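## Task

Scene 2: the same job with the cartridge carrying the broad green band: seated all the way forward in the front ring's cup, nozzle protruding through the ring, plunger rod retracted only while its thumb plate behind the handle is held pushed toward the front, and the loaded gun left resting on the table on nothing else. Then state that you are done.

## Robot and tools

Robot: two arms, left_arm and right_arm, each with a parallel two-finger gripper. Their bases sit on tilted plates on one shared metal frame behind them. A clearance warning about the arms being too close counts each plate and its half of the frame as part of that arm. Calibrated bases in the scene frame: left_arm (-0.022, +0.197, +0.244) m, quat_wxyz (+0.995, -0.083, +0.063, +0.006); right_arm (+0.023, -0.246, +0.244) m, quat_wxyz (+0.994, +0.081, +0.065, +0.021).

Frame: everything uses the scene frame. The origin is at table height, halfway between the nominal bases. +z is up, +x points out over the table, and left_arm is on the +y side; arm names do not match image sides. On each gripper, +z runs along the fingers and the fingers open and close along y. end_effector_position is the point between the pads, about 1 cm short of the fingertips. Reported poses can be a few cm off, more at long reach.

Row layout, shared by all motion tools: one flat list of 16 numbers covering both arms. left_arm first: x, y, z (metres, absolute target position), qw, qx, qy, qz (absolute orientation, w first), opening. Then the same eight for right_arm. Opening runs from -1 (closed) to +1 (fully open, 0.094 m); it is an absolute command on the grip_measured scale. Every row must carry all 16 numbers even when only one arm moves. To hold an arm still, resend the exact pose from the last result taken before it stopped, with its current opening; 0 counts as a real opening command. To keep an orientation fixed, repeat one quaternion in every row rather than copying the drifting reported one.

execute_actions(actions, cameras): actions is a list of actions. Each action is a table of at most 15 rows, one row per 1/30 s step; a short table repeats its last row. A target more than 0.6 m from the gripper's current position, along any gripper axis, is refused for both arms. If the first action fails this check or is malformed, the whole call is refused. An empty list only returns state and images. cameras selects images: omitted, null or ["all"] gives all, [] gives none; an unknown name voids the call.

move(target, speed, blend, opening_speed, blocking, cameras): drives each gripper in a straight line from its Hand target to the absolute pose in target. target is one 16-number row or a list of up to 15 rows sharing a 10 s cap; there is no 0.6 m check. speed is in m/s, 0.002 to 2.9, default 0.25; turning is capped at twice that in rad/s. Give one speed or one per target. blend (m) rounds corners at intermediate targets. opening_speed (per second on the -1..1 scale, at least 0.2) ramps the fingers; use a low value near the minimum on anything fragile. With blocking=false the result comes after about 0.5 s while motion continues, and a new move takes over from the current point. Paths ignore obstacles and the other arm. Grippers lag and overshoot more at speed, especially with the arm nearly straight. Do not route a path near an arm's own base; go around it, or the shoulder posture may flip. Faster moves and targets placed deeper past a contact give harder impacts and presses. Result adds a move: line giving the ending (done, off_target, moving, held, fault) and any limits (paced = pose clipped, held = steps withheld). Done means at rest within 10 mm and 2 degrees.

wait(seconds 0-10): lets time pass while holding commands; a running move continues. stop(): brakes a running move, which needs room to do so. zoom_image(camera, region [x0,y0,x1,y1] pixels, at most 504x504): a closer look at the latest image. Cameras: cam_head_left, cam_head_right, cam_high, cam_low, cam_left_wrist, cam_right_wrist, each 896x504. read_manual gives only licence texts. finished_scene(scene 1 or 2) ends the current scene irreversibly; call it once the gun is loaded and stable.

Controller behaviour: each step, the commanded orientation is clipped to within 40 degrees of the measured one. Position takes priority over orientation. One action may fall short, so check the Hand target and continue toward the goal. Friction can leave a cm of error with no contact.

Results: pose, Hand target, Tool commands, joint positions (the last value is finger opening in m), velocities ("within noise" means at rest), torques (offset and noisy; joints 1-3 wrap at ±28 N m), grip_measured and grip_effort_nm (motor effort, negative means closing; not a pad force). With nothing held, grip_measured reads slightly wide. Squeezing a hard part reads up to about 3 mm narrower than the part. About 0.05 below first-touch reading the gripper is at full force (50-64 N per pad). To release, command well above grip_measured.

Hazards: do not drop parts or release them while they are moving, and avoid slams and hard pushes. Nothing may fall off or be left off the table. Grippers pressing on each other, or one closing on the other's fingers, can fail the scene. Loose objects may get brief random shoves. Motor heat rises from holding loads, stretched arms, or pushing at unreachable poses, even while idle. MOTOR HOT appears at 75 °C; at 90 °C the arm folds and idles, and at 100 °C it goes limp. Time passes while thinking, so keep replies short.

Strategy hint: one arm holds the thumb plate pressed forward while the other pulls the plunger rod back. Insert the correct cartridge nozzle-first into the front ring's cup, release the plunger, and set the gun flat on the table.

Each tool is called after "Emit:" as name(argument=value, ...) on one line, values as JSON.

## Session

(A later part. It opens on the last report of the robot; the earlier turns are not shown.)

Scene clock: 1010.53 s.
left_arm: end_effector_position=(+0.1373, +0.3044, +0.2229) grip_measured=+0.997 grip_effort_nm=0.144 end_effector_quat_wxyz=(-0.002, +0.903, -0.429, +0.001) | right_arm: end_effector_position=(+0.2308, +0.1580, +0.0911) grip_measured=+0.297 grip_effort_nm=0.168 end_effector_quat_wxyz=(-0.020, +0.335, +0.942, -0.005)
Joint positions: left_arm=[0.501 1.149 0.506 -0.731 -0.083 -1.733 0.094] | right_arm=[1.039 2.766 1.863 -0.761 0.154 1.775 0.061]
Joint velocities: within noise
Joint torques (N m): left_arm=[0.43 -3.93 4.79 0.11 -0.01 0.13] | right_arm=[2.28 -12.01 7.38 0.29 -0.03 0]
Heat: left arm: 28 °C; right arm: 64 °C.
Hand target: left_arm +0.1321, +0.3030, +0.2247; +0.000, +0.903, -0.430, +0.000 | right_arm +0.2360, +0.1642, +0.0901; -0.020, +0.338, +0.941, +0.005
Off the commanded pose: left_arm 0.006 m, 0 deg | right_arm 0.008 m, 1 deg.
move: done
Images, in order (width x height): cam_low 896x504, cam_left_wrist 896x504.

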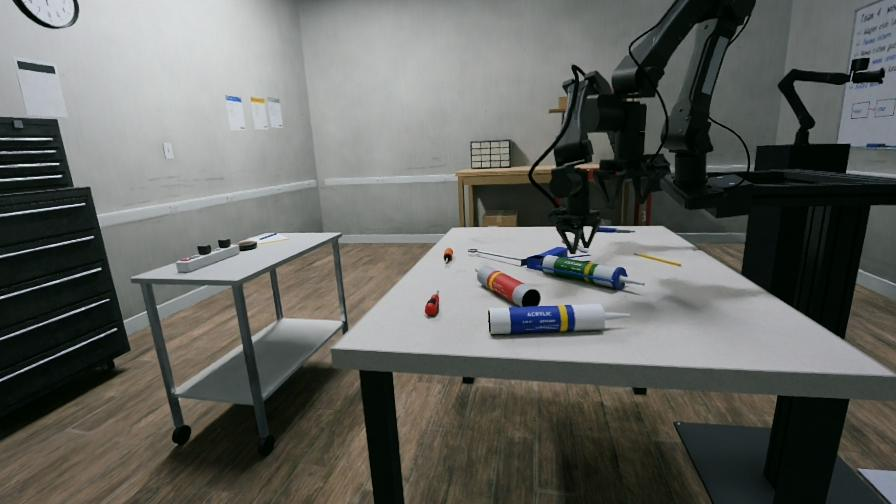

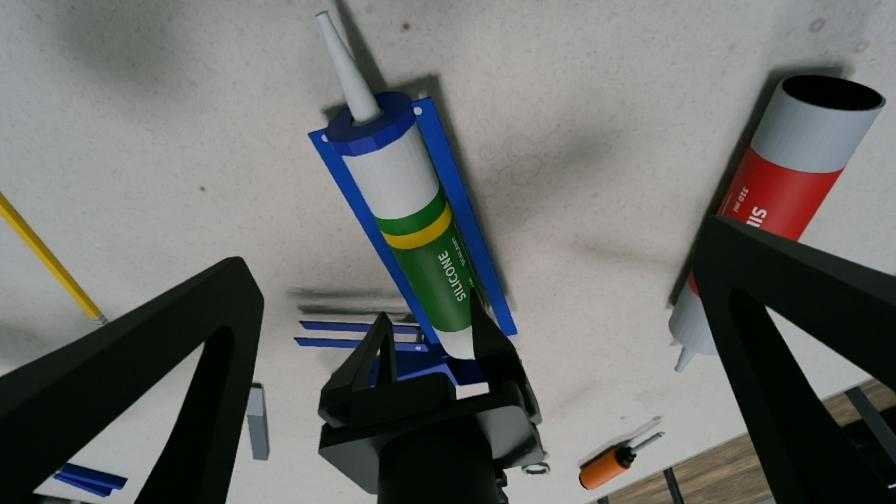

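Emit:
move(target=[[0.132,0.303,0.225,0,0.9026,-0.4305,0,1,0.2370,0.1645,0.0600,-0.0200,0.3385,0.9408,0.0050,0.35]], speed=0.05, cameras=["cam_left_wrist","cam_low"])

Emit:
zoom_image(camera="cam_low", region=[510, 200, 650, 300])

Emit:
zoom_image(camera="cam_left_wrist", region=[300, 80, 560, 440])

Scene clock: 1015.73 s.
left_arm: end_effector_position=(+0.1373, +0.3044, +0.2229) grip_measured=+0.997 grip_effort_nm=0.144 end_effector_quat_wxyz=(-0.002, +0.903, -0.429, +0.001) | right_arm: end_effector_position=(+0.2312, +0.1586, +0.0626) grip_measured=+0.347 grip_effort_nm=0.173 end_effector_quat_wxyz=(-0.021, +0.334, +0.942, -0.005)
Joint positions: left_arm=[0.501 1.149 0.506 -0.731 -0.083 -1.733 0.094] | right_arm=[1.026 2.84 1.887 -0.71 0.154 1.761 0.063]
Joint velocities: within noise
Joint torques (N m): left_arm=[0.43 -4.03 4.88 0.09 0 0.12] | right_arm=[2.18 -11.82 7.17 0.3 -0.01 0]
Heat: left arm: 28 °C; right arm: 65 °C.
Hand target: left_arm +0.1321, +0.3030, +0.2247; +0.000, +0.903, -0.430, +0.000 | right_arm +0.2369, +0.1642, +0.0601; -0.020, +0.339, +0.941, +0.005
Off the commanded pose: left_arm 0.006 m, 0 deg | right_arm 0.009 m, 1 deg.
move: done
Images, in order (width x height): cam_low 896x504, cam_left_wrist 896x504.

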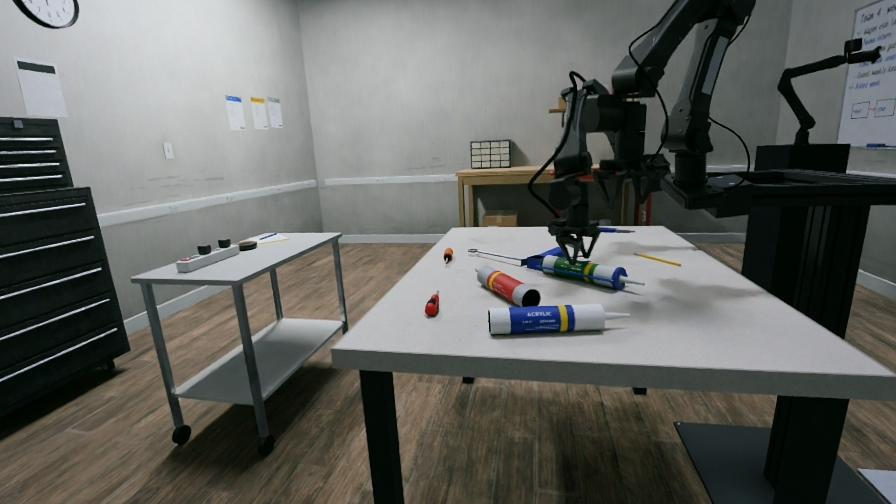

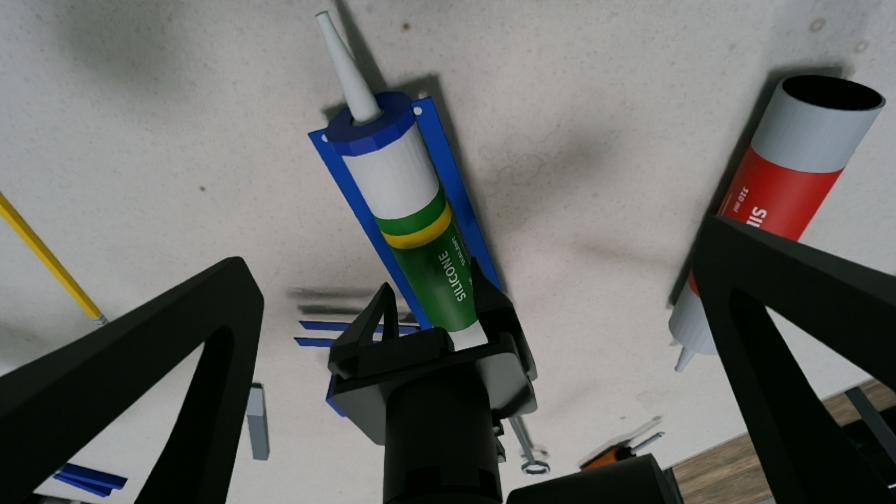

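Scaled by 3.600 from the camera's 896x504 image, which has a finer 1280x720 frame.

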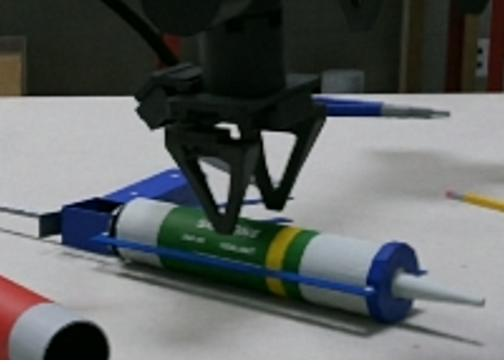

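Scaled by 1.400 from the camera's 896x504 image, which has a finer 1280x720 frame.

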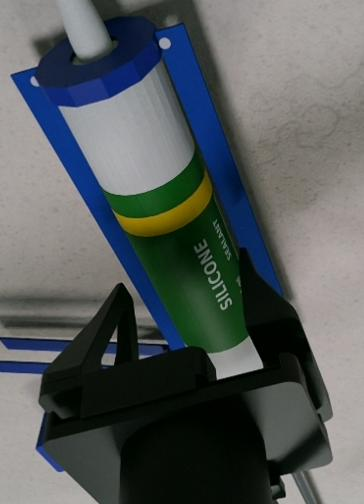

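Emit:
move(target=[[0.132,0.303,0.225,0,0.9026,-0.4305,0,1,0.2370,0.1645,0.0400,-0.0200,0.3385,0.9408,0.0050,0.35],[0.132,0.303,0.225,0,0.9026,-0.4305,0,1,0.2370,0.1645,0.0400,-0.0200,0.3385,0.9408,0.0050,-0.15]], speed=0.05, opening_speed=0.4, cameras=["cam_left_wrist","cam_low"])

Emit:
zoom_image(camera="cam_low", region=[510, 220, 650, 310])

Emit:
zoom_image(camera="cam_left_wrist", region=[300, 80, 450, 200])

Scene clock: 1021.70 s.
left_arm: end_effector_position=(+0.1373, +0.3044, +0.2229) grip_measured=+0.997 grip_effort_nm=0.144 end_effector_quat_wxyz=(-0.002, +0.903, -0.429, +0.001) | right_arm: end_effector_position=(+0.2312, +0.1590, +0.0429) grip_measured=-0.027 grip_effort_nm=-0.989 end_effector_quat_wxyz=(-0.021, +0.334, +0.942, -0.005)
Joint positions: left_arm=[0.501 1.149 0.506 -0.731 -0.083 -1.733 0.094] | right_arm=[1.018 2.893 1.91 -0.678 0.154 1.751 0.046]
Joint velocities: within noise
Joint torques (N m): left_arm=[0.53 -4.1 4.82 0.08 0.03 0.15] | right_arm=[2.21 -11.88 7.15 0.33 0 0]
Heat: left arm: 28 °C; right arm: 67 °C.
Hand target: left_arm +0.1321, +0.3030, +0.2247; +0.000, +0.903, -0.430, +0.000 | right_arm +0.2369, +0.1644, +0.0402; -0.020, +0.338, +0.941, +0.005
Off the commanded pose: left_arm 0.006 m, 0 deg | right_arm 0.008 m, 1 deg.
move: done
Images, in order (width x height): cam_low 896x504, cam_left_wrist 896x504.

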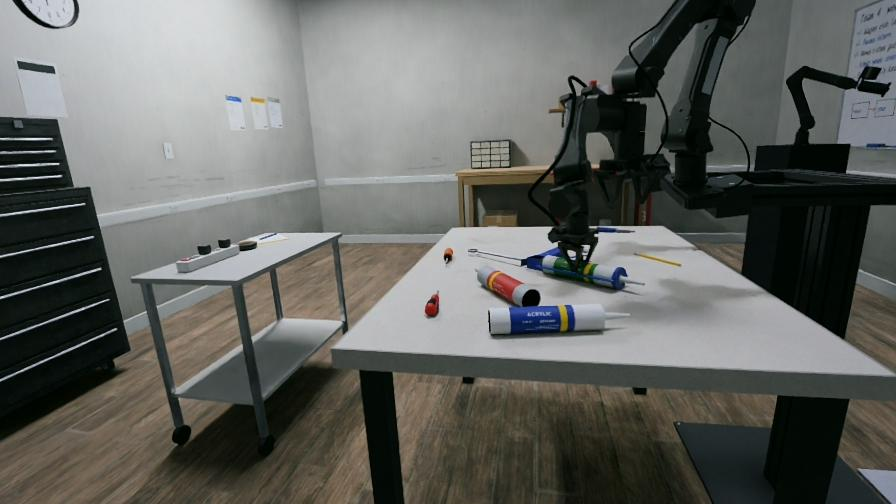

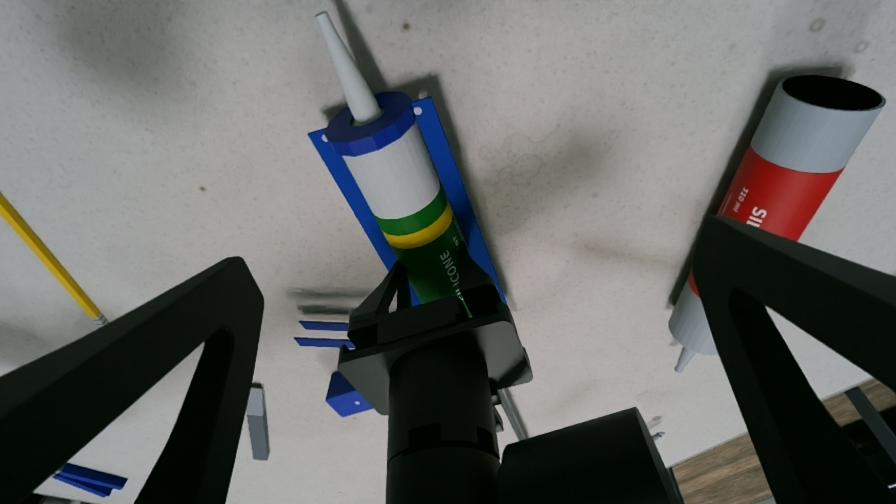

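Scaled by 3.600 from the camera's 896x504 image, which has a finer 1280x720 frame.

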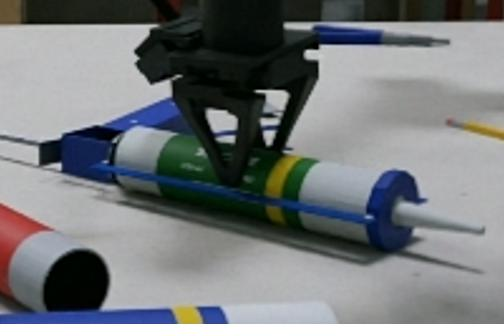

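Scaled by 3.360 from the camera's 896x504 image, which has a finer 1280x720 frame.

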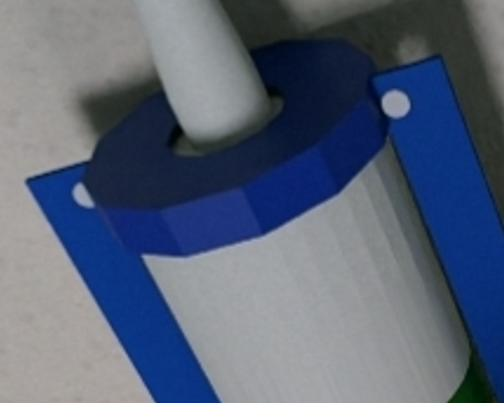

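Emit:
move(target=[[0.132,0.303,0.225,0,0.9026,-0.4305,0,1,0.2234,0.1762,0.0405,-0.0200,0.3385,0.9408,0.0050,-0.15]], speed=0.03, cameras=["cam_left_wrist","cam_low"])

Emit:
zoom_image(camera="cam_low", region=[510, 220, 650, 310])

Emit:
zoom_image(camera="cam_left_wrist", region=[300, 70, 450, 190])

Scene clock: 1025.57 s.
left_arm: end_effector_position=(+0.1373, +0.3044, +0.2229) grip_measured=+0.997 grip_effort_nm=0.144 end_effector_quat_wxyz=(-0.002, +0.903, -0.429, +0.001) | right_arm: end_effector_position=(+0.2310, +0.1608, +0.0428) grip_measured=-0.028 grip_effort_nm=-1.009 end_effector_quat_wxyz=(-0.021, +0.339, +0.940, -0.009)
Joint positions: left_arm=[0.501 1.149 0.506 -0.731 -0.083 -1.733 0.094] | right_arm=[1.021 2.908 1.941 -0.704 0.156 1.768 0.046]
Joint velocities: within noise
Joint torques (N m): left_arm=[0.39 -4.03 4.82 0.07 0.01 0.15] | right_arm=[5.31 -11.34 7.41 0.38 -0.05 0.23]
Heat: left arm: 28 °C; right arm: 69 °C.
Hand target: left_arm +0.1321, +0.3030, +0.2247; +0.000, +0.903, -0.430, +0.000 | right_arm +0.2230, +0.1756, +0.0409; -0.020, +0.338, +0.941, +0.005
Off the commanded pose: left_arm 0.006 m, 0 deg | right_arm 0.017 m, 2 deg.
move: off_target (right_arm)
Images, in order (width x height): cam_low 896x504, cam_left_wrist 896x504.

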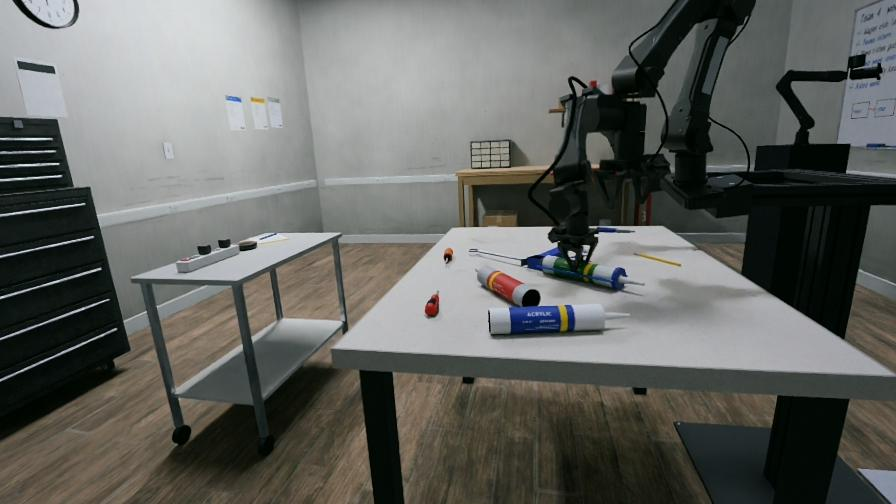

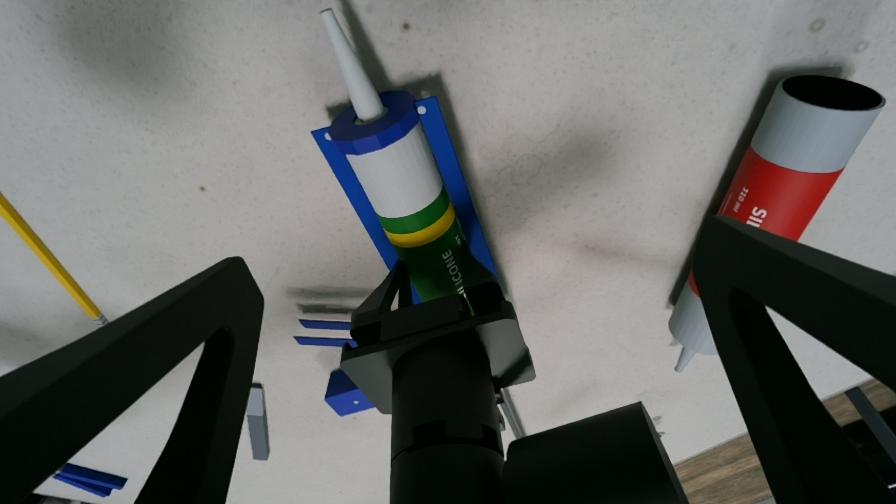

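Scaled by 3.600 from the camera's 896x504 image, which has a finer 1280x720 frame.

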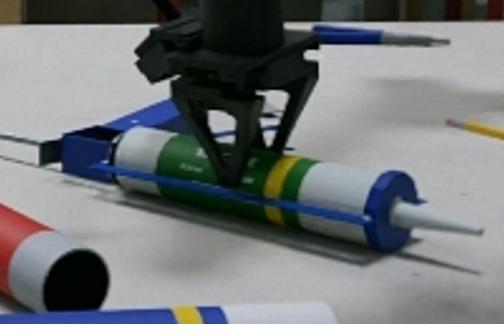

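Scaled by 3.360 from the camera's 896x504 image, which has a finer 1280x720 frame.

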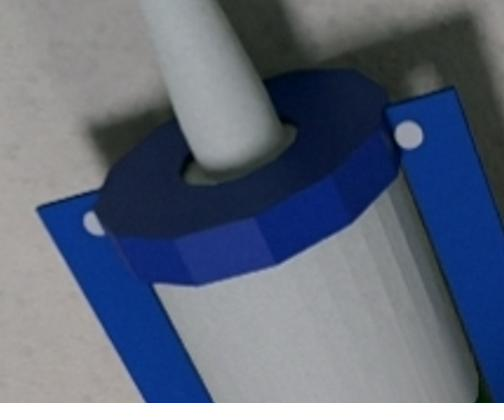

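Emit:
move(target=[[0.132,0.303,0.225,0,0.9026,-0.4305,0,1,0.2160,0.1825,0.0405,-0.0200,0.3385,0.9408,0.0050,-0.15]], speed=0.03, cameras=["cam_left_wrist","cam_low"])

Emit:
zoom_image(camera="cam_low", region=[510, 220, 650, 310])

Emit:
zoom_image(camera="cam_left_wrist", region=[300, 60, 450, 180])

Scene clock: 1030.07 s.
left_arm: end_effector_position=(+0.1373, +0.3044, +0.2229) grip_measured=+0.997 grip_effort_nm=0.149 end_effector_quat_wxyz=(-0.002, +0.903, -0.429, +0.001) | right_arm: end_effector_position=(+0.2284, +0.1656, +0.0429) grip_measured=-0.028 grip_effort_nm=-1.009 end_effector_quat_wxyz=(-0.015, +0.343, +0.939, -0.009)
Joint positions: left_arm=[0.501 1.149 0.506 -0.731 -0.083 -1.733 0.094] | right_arm=[1.035 2.921 1.965 -0.715 0.167 1.79 0.046]
Joint velocities: within noise
Joint torques (N m): left_arm=[0.55 -4.07 4.85 0.11 0 0.14] | right_arm=[5.82 -11.48 7.43 0.35 -0.16 0.16]
Heat: left arm: 28 °C; right arm: 68 °C.
Hand target: left_arm +0.1321, +0.3030, +0.2247; +0.000, +0.903, -0.430, +0.000 | right_arm +0.2157, +0.1816, +0.0410; -0.020, +0.338, +0.941, +0.005
Off the commanded pose: left_arm 0.006 m, 0 deg | right_arm 0.021 m, 2 deg.
move: off_target (right_arm)
Images, in order (width x height): cam_low 896x504, cam_left_wrist 896x504.

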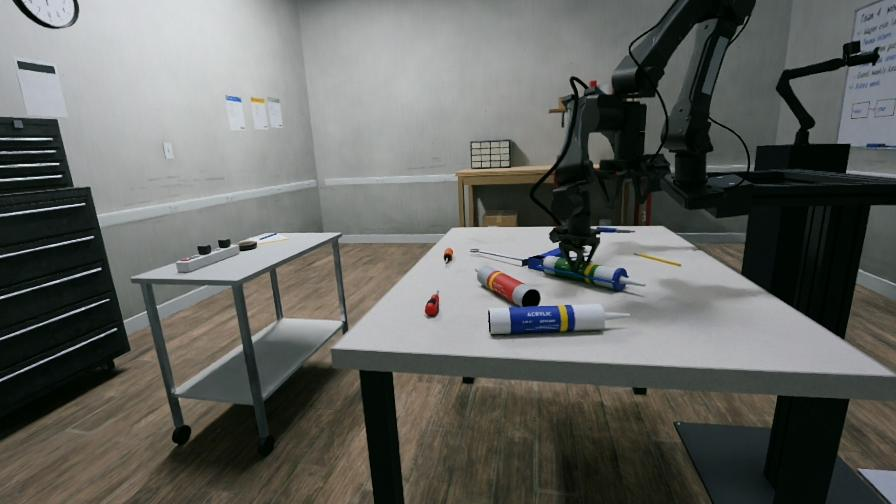

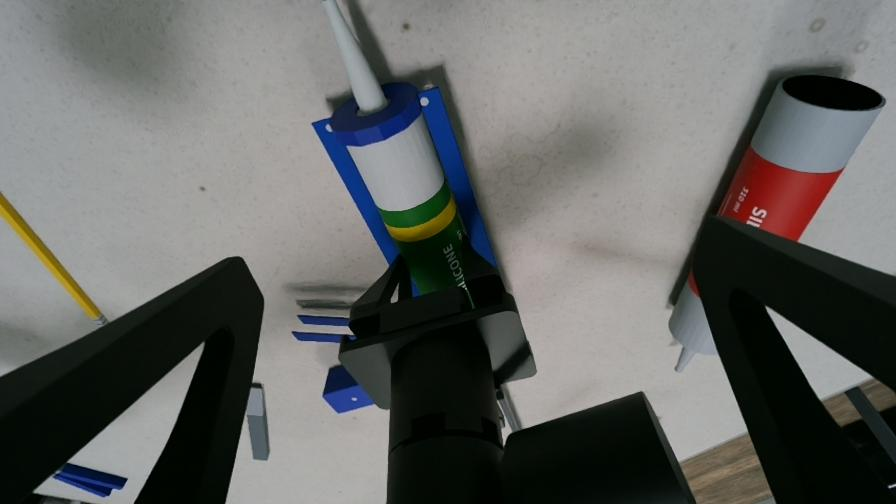

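Scaled by 3.600 from the camera's 896x504 image, which has a finer 1280x720 frame.

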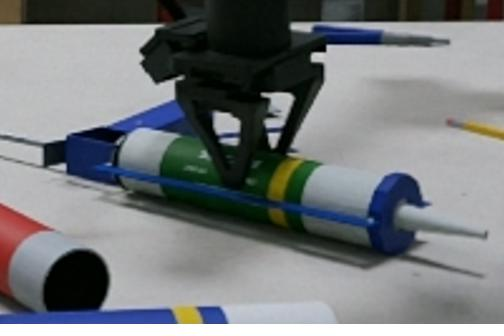

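Scaled by 3.360 from the camera's 896x504 image, which has a finer 1280x720 frame.

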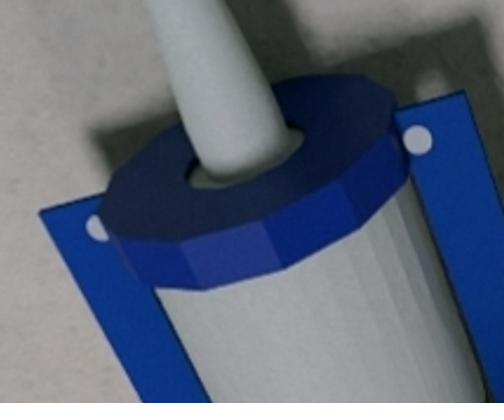

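Emit:
zoom_image(camera="cam_left_wrist", region=[300, 60, 500, 300])

Emit:
zoom_image(camera="cam_low", region=[520, 240, 570, 290])

Scaled by 2.100 from the camera's 896x504 image, which has a finer 1280x720 frame.

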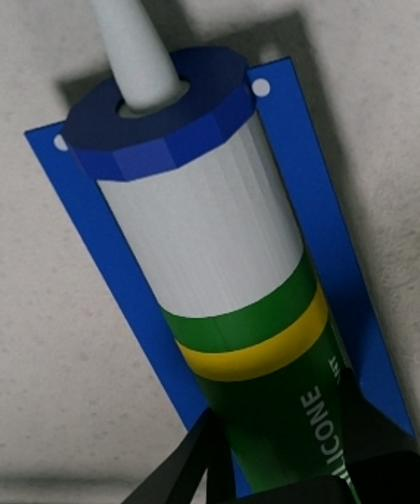

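Scaled by 10.080 from the camera's 896x504 image, which has a finer 1280x720 frame.

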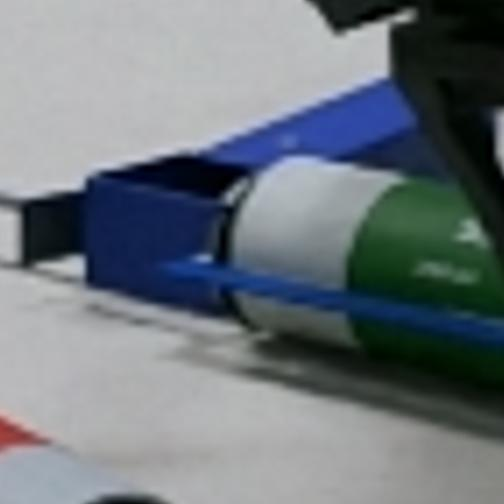

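Emit:
move(target=[[0.132,0.303,0.225,0,0.9026,-0.4305,0,1,0.2090,0.1880,0.0405,-0.0200,0.3385,0.9408,0.0050,-0.15]], speed=0.03, cameras=["cam_left_wrist","cam_low"])

Emit:
zoom_image(camera="cam_left_wrist", region=[300, 60, 500, 300])

Emit:
zoom_image(camera="cam_low", region=[520, 240, 570, 290])

Scene clock: 1040.23 s.
left_arm: end_effector_position=(+0.1373, +0.3044, +0.2229) grip_measured=+0.997 grip_effort_nm=0.144 end_effector_quat_wxyz=(-0.002, +0.903, -0.429, +0.001) | right_arm: end_effector_position=(+0.2233, +0.1726, +0.0432) grip_measured=-0.028 grip_effort_nm=-1.009 end_effector_quat_wxyz=(-0.012, +0.345, +0.939, -0.006)
Joint positions: left_arm=[0.501 1.149 0.506 -0.731 -0.083 -1.733 0.094] | right_arm=[1.054 2.934 1.987 -0.721 0.169 1.81 0.046]
Joint velocities: within noise
Joint torques (N m): left_arm=[0.51 -4.12 4.86 0.1 0.02 0.12] | right_arm=[5.81 -11.48 7.5 0.34 -0.21 0.17]
Heat: left arm: 28 °C; right arm: 71 °C.
Hand target: left_arm +0.1321, +0.3030, +0.2247; +0.000, +0.903, -0.430, +0.000 | right_arm +0.2089, +0.1872, +0.0410; -0.020, +0.338, +0.941, +0.005
Off the commanded pose: left_arm 0.006 m, 0 deg | right_arm 0.021 m, 2 deg.
move: off_target (right_arm)
Images, in order (width x height): cam_low 896x504, cam_left_wrist 896x504.

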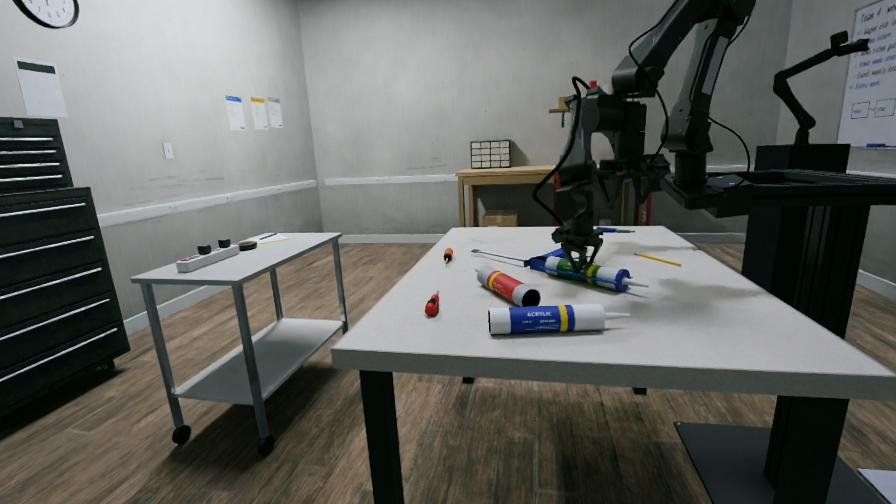

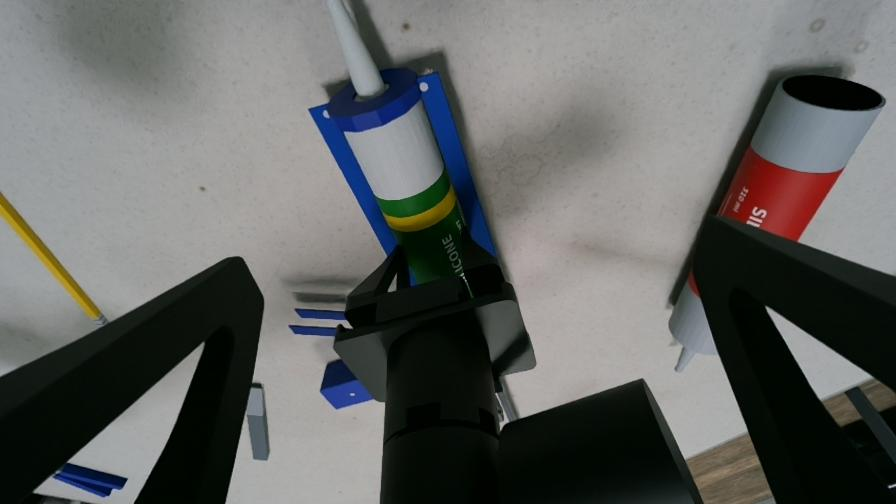

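Scaled by 2.100 from the camera's 896x504 image, which has a finer 1280x720 frame.

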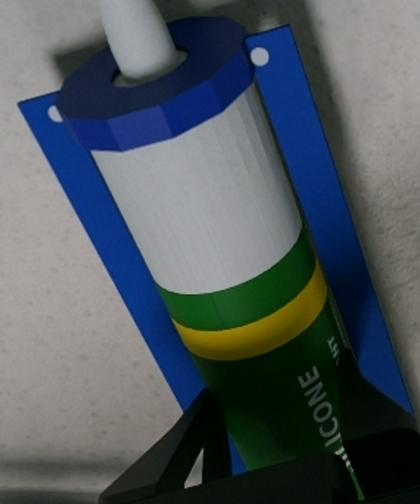

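Scaled by 10.080 from the camera's 896x504 image, which has a finer 1280x720 frame.

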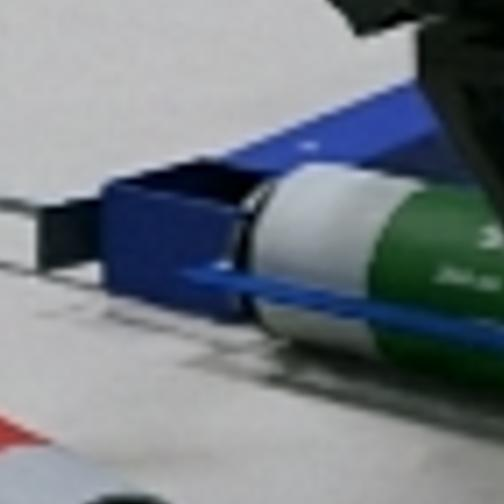

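Emit:
move(target=[[0.132,0.303,0.225,0,0.9026,-0.4305,0,1,0.2230,0.1760,0.0440,-0.0150,0.3430,0.9395,0.0000,-0.15],[0.132,0.303,0.225,0,0.9026,-0.4305,0,1,0.2230,0.1760,0.0440,-0.0150,0.3430,0.9395,0.0000,0.3]], speed=0.03, opening_speed=1.0, cameras=["cam_left_wrist"])

Emit:
move(target=[[0.132,0.303,0.225,0,0.9026,-0.4305,0,1,0.2240,0.1770,0.1500,-0.0150,0.3430,0.9395,0.0000,0.3]], speed=0.08, cameras=["cam_left_wrist"])

Emit:
move(target=[[0.132,0.303,0.225,0,0.9026,-0.4305,0,1,0.1700,-0.1500,0.2500,0.0400,0.6400,0.7700,-0.0400,0.2]], speed=0.25)

Emit:
zoom_image(camera="cam_left_wrist", region=[290, 0, 570, 380])

Emit:
zoom_image(camera="cam_low", region=[520, 240, 570, 290])

Emit:
zoom_image(camera="cam_low", region=[595, 255, 655, 305])

Emit:
zoom_image(camera="cam_right_wrist", region=[190, 240, 280, 330])

Emit:
zoom_image(camera="cam_high", region=[430, 330, 610, 450])

Scene clock: 1051.10 s.
left_arm: end_effector_position=(+0.1373, +0.3044, +0.2229) grip_measured=+0.997 grip_effort_nm=0.139 end_effector_quat_wxyz=(-0.002, +0.903, -0.429, +0.001) | right_arm: end_effector_position=(+0.2226, +0.1730, +0.0431) grip_measured=+0.297 grip_effort_nm=0.173 end_effector_quat_wxyz=(-0.014, +0.343, +0.939, -0.006)
Joint positions: left_arm=[0.501 1.149 0.506 -0.731 -0.083 -1.733 0.094] | right_arm=[1.054 2.934 1.988 -0.721 0.165 1.807 0.061]
Joint velocities: within noise
Joint torques (N m): left_arm=[0.4 -4.12 4.68 0.1 0.03 0.16] | right_arm=[2.85 -13.52 5.14 0.29 -0.05 -0.02]
Heat: left arm: 28 °C; right arm: 71 °C.
Hand target: left_arm +0.1321, +0.3030, +0.2247; +0.000, +0.903, -0.430, +0.000 | right_arm +0.2231, +0.1760, +0.0440; -0.015, +0.343, +0.939, +0.000
Off the commanded pose: left_arm 0.006 m, 0 deg | right_arm 0.003 m, 1 deg.
move: done
Images, in order (width x height): cam_left_wrist 896x504.

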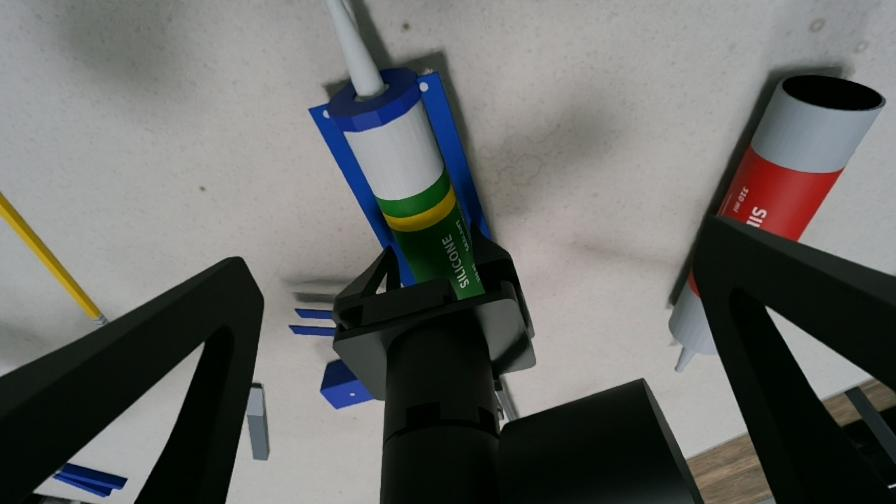

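Scene clock: 1053.07 s.
left_arm: end_effector_position=(+0.1373, +0.3044, +0.2229) grip_measured=+0.997 grip_effort_nm=0.144 end_effector_quat_wxyz=(-0.002, +0.903, -0.429, +0.001) | right_arm: end_effector_position=(+0.2262, +0.1685, +0.1259) grip_measured=+0.297 grip_effort_nm=0.168 end_effector_quat_wxyz=(-0.016, +0.345, +0.938, -0.014)
Joint positions: left_arm=[0.501 1.149 0.506 -0.731 -0.083 -1.733 0.094] | right_arm=[1.076 2.742 1.958 -0.904 0.161 1.836 0.061]
Joint velocities: within noise
Joint torques (N m): left_arm=[0.4 -4.01 4.88 0.09 0.03 0.13] | right_arm=[4.56 -17.09 6.28 -0.16 -0.03 0.11]
Heat: left arm: 28 °C; right arm: 72 °C.
Hand target: left_arm +0.1321, +0.3030, +0.2247; +0.000, +0.903, -0.430, +0.000 | right_arm +0.2239, +0.1768, +0.1492; -0.015, +0.343, +0.939, +0.000
Off the commanded pose: left_arm 0.006 m, 0 deg | right_arm 0.026 m, 2 deg.
move: off_target (right_arm)
Images, in order (width x height): cam_left_wrist 896x504.

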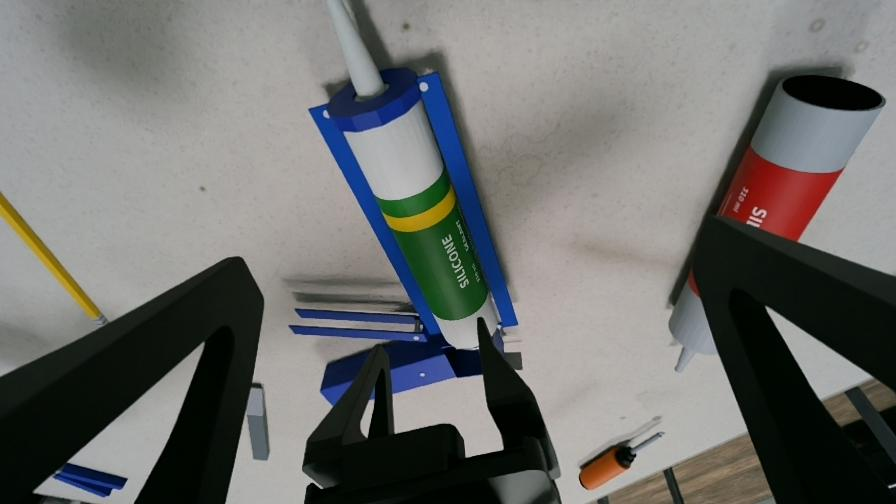

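Scene clock: 1055.27 s.
left_arm: end_effector_position=(+0.1373, +0.3044, +0.2229) grip_measured=+0.997 grip_effort_nm=0.149 end_effector_quat_wxyz=(-0.002, +0.903, -0.429, +0.001) | right_arm: end_effector_position=(+0.1719, -0.1418, +0.2481) grip_measured=+0.203 grip_effort_nm=-0.129 end_effector_quat_wxyz=(-0.010, +0.598, +0.802, -0.015)
Joint positions: left_arm=[0.501 1.149 0.506 -0.731 -0.083 -1.733 0.094] | right_arm=[0.756 1.394 0.632 -0.863 0.191 2.088 0.057]
Joint velocities: within noise
Joint torques (N m): left_arm=[0.46 -4.05 4.75 0.07 0.03 0.16] | right_arm=[0.18 -4.66 5.24 -0.17 0.18 0.11]
Heat: left arm: 28 °C; right arm: 72 °C.
Hand target: left_arm +0.1321, +0.3030, +0.2247; +0.000, +0.903, -0.430, +0.000 | right_arm +0.1705, -0.1502, +0.2496; -0.003, +0.604, +0.797, -0.025
Off the commanded pose: left_arm 0.006 m, 0 deg | right_arm 0.009 m, 9 deg.
joint sent to its limit (right arm) — joint 6 (wrist roll), upper limit. The joint targets are off in orientation, not in position.
move: off_target (right_arm)

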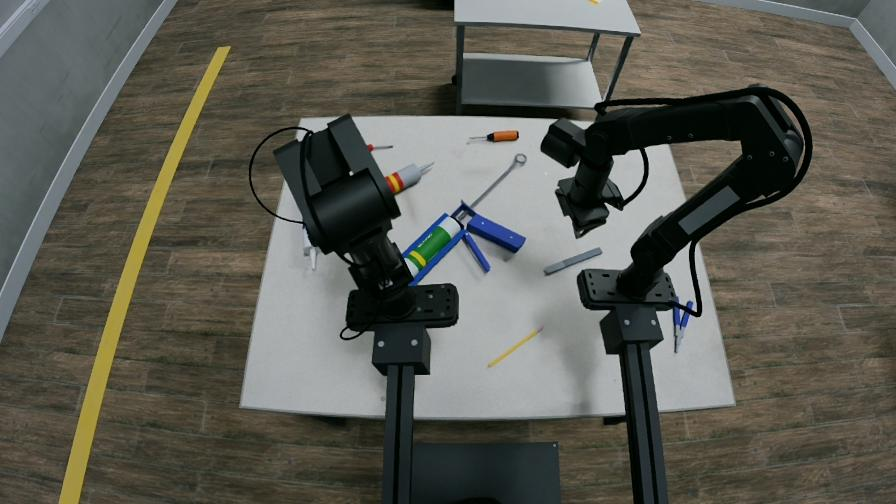

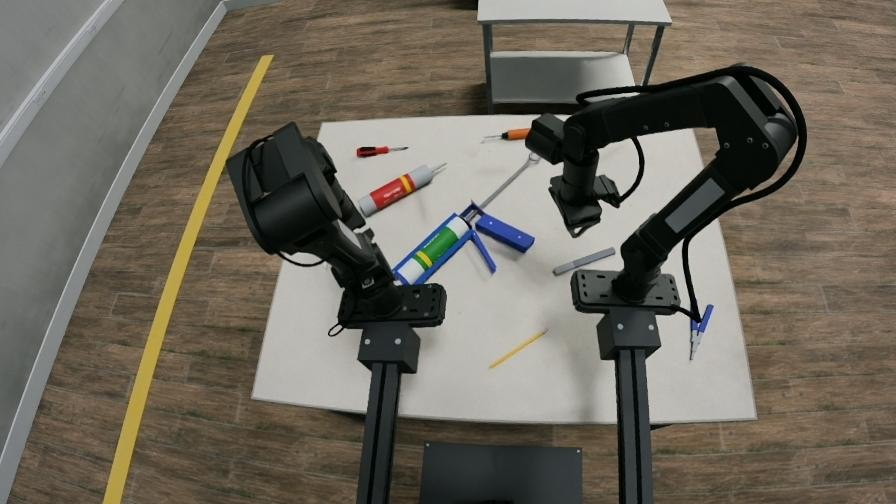

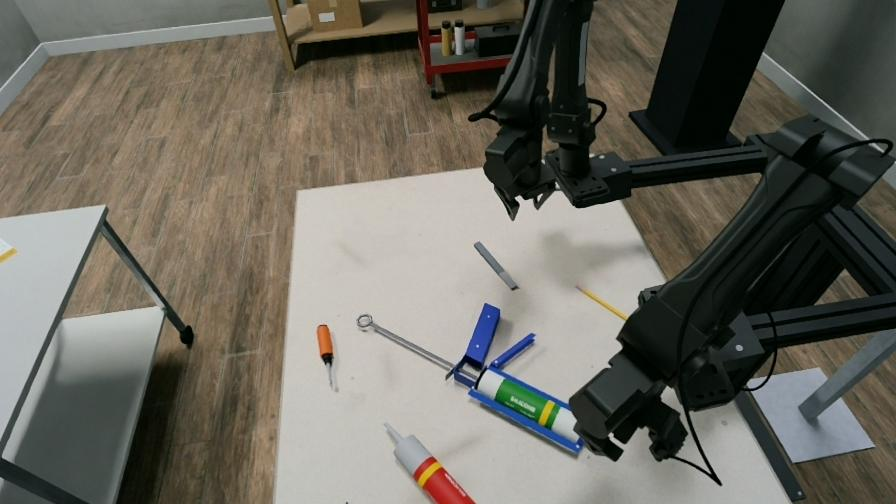

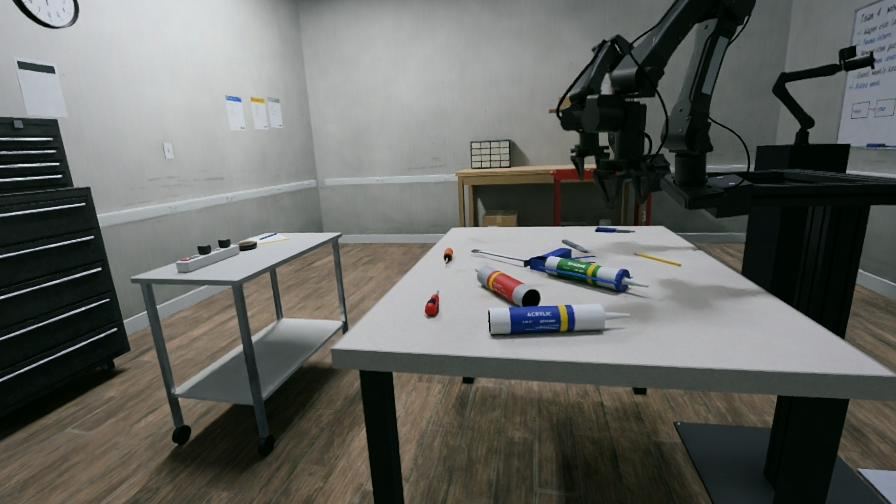

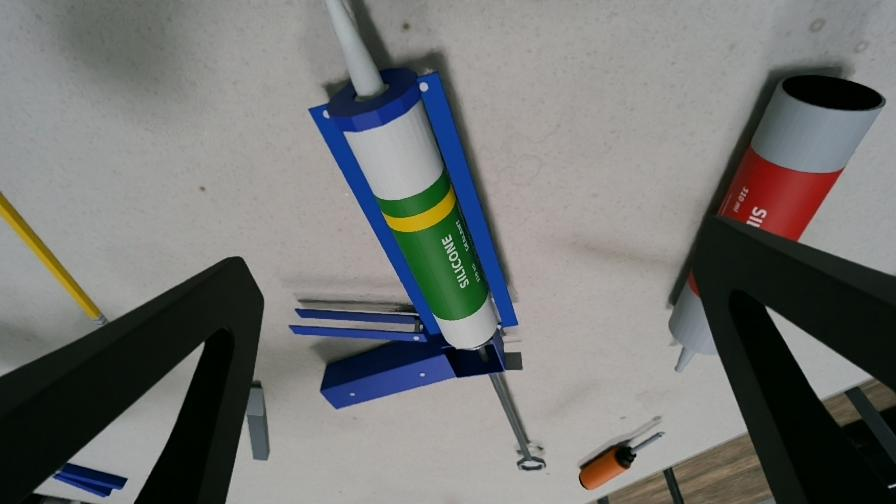

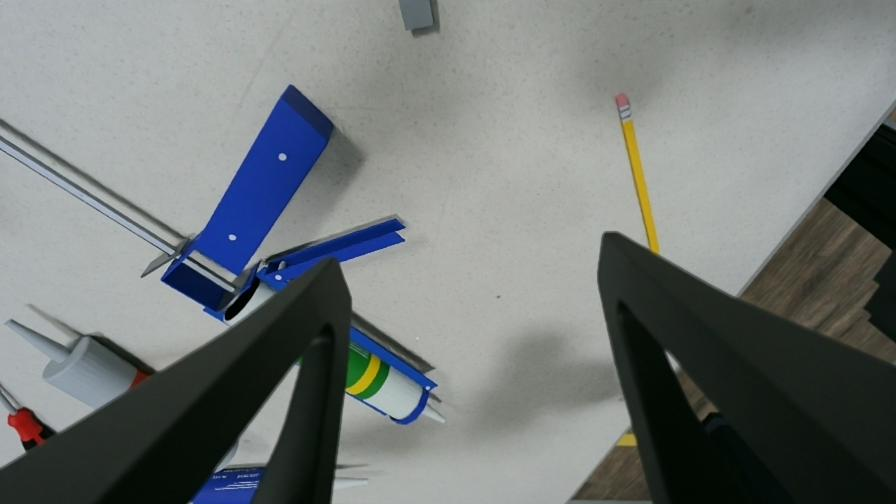

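Scaled by 1.326 from the camera's 896x504 image, which has a finer 1280x720 frame.

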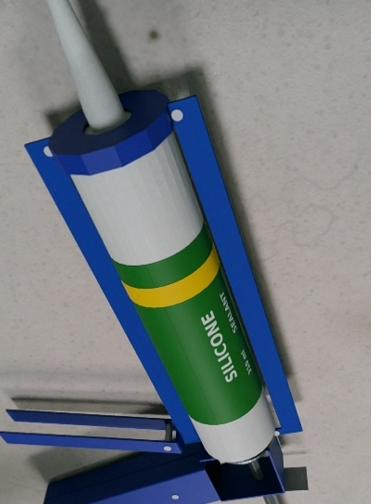

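Scaled by 10.080 from the camera's 896x504 image, which has a finer 1280x720 frame.

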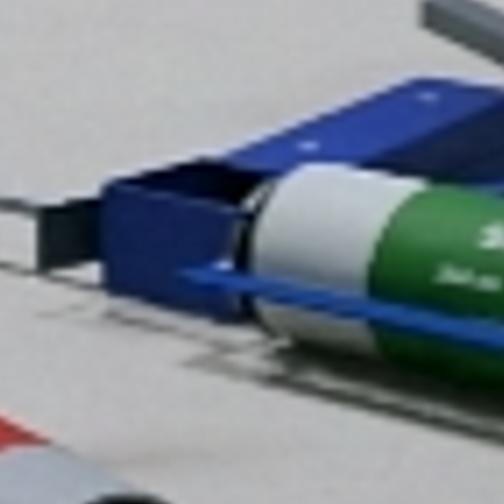

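Scaled by 8.400 from the camera's 896x504 image, which has a finer 1280x720 frame.

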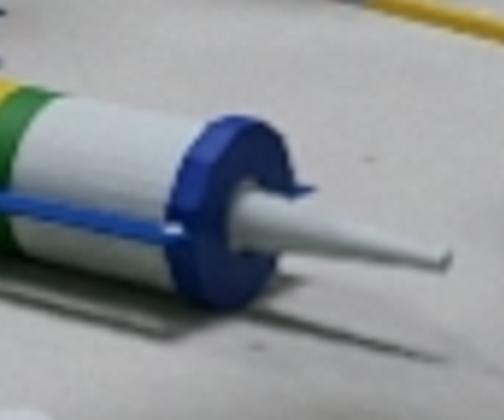

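Scaled by 5.600 from the camera's 896x504 image, which has a finer 1280x720 frame.

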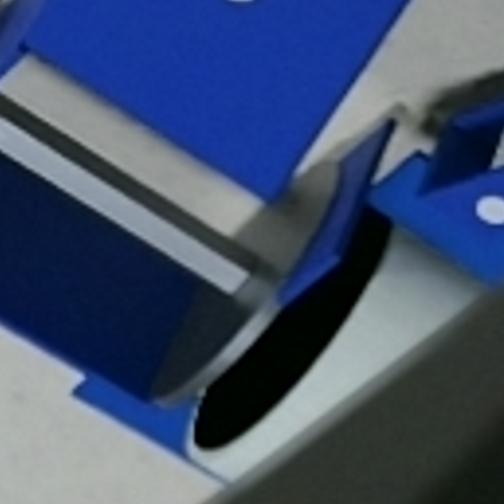

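Scaled by 2.800 from the camera's 896x504 image, which has a finer 1280x720 frame.

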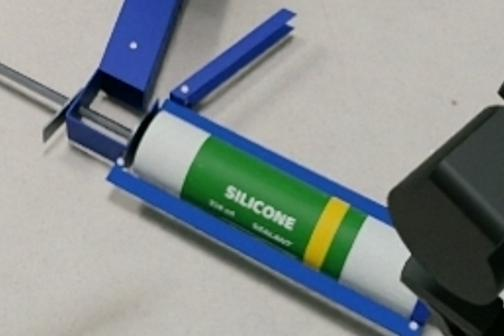

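Emit:
finished_scene(scene=2)

The scene is finished: the task was done.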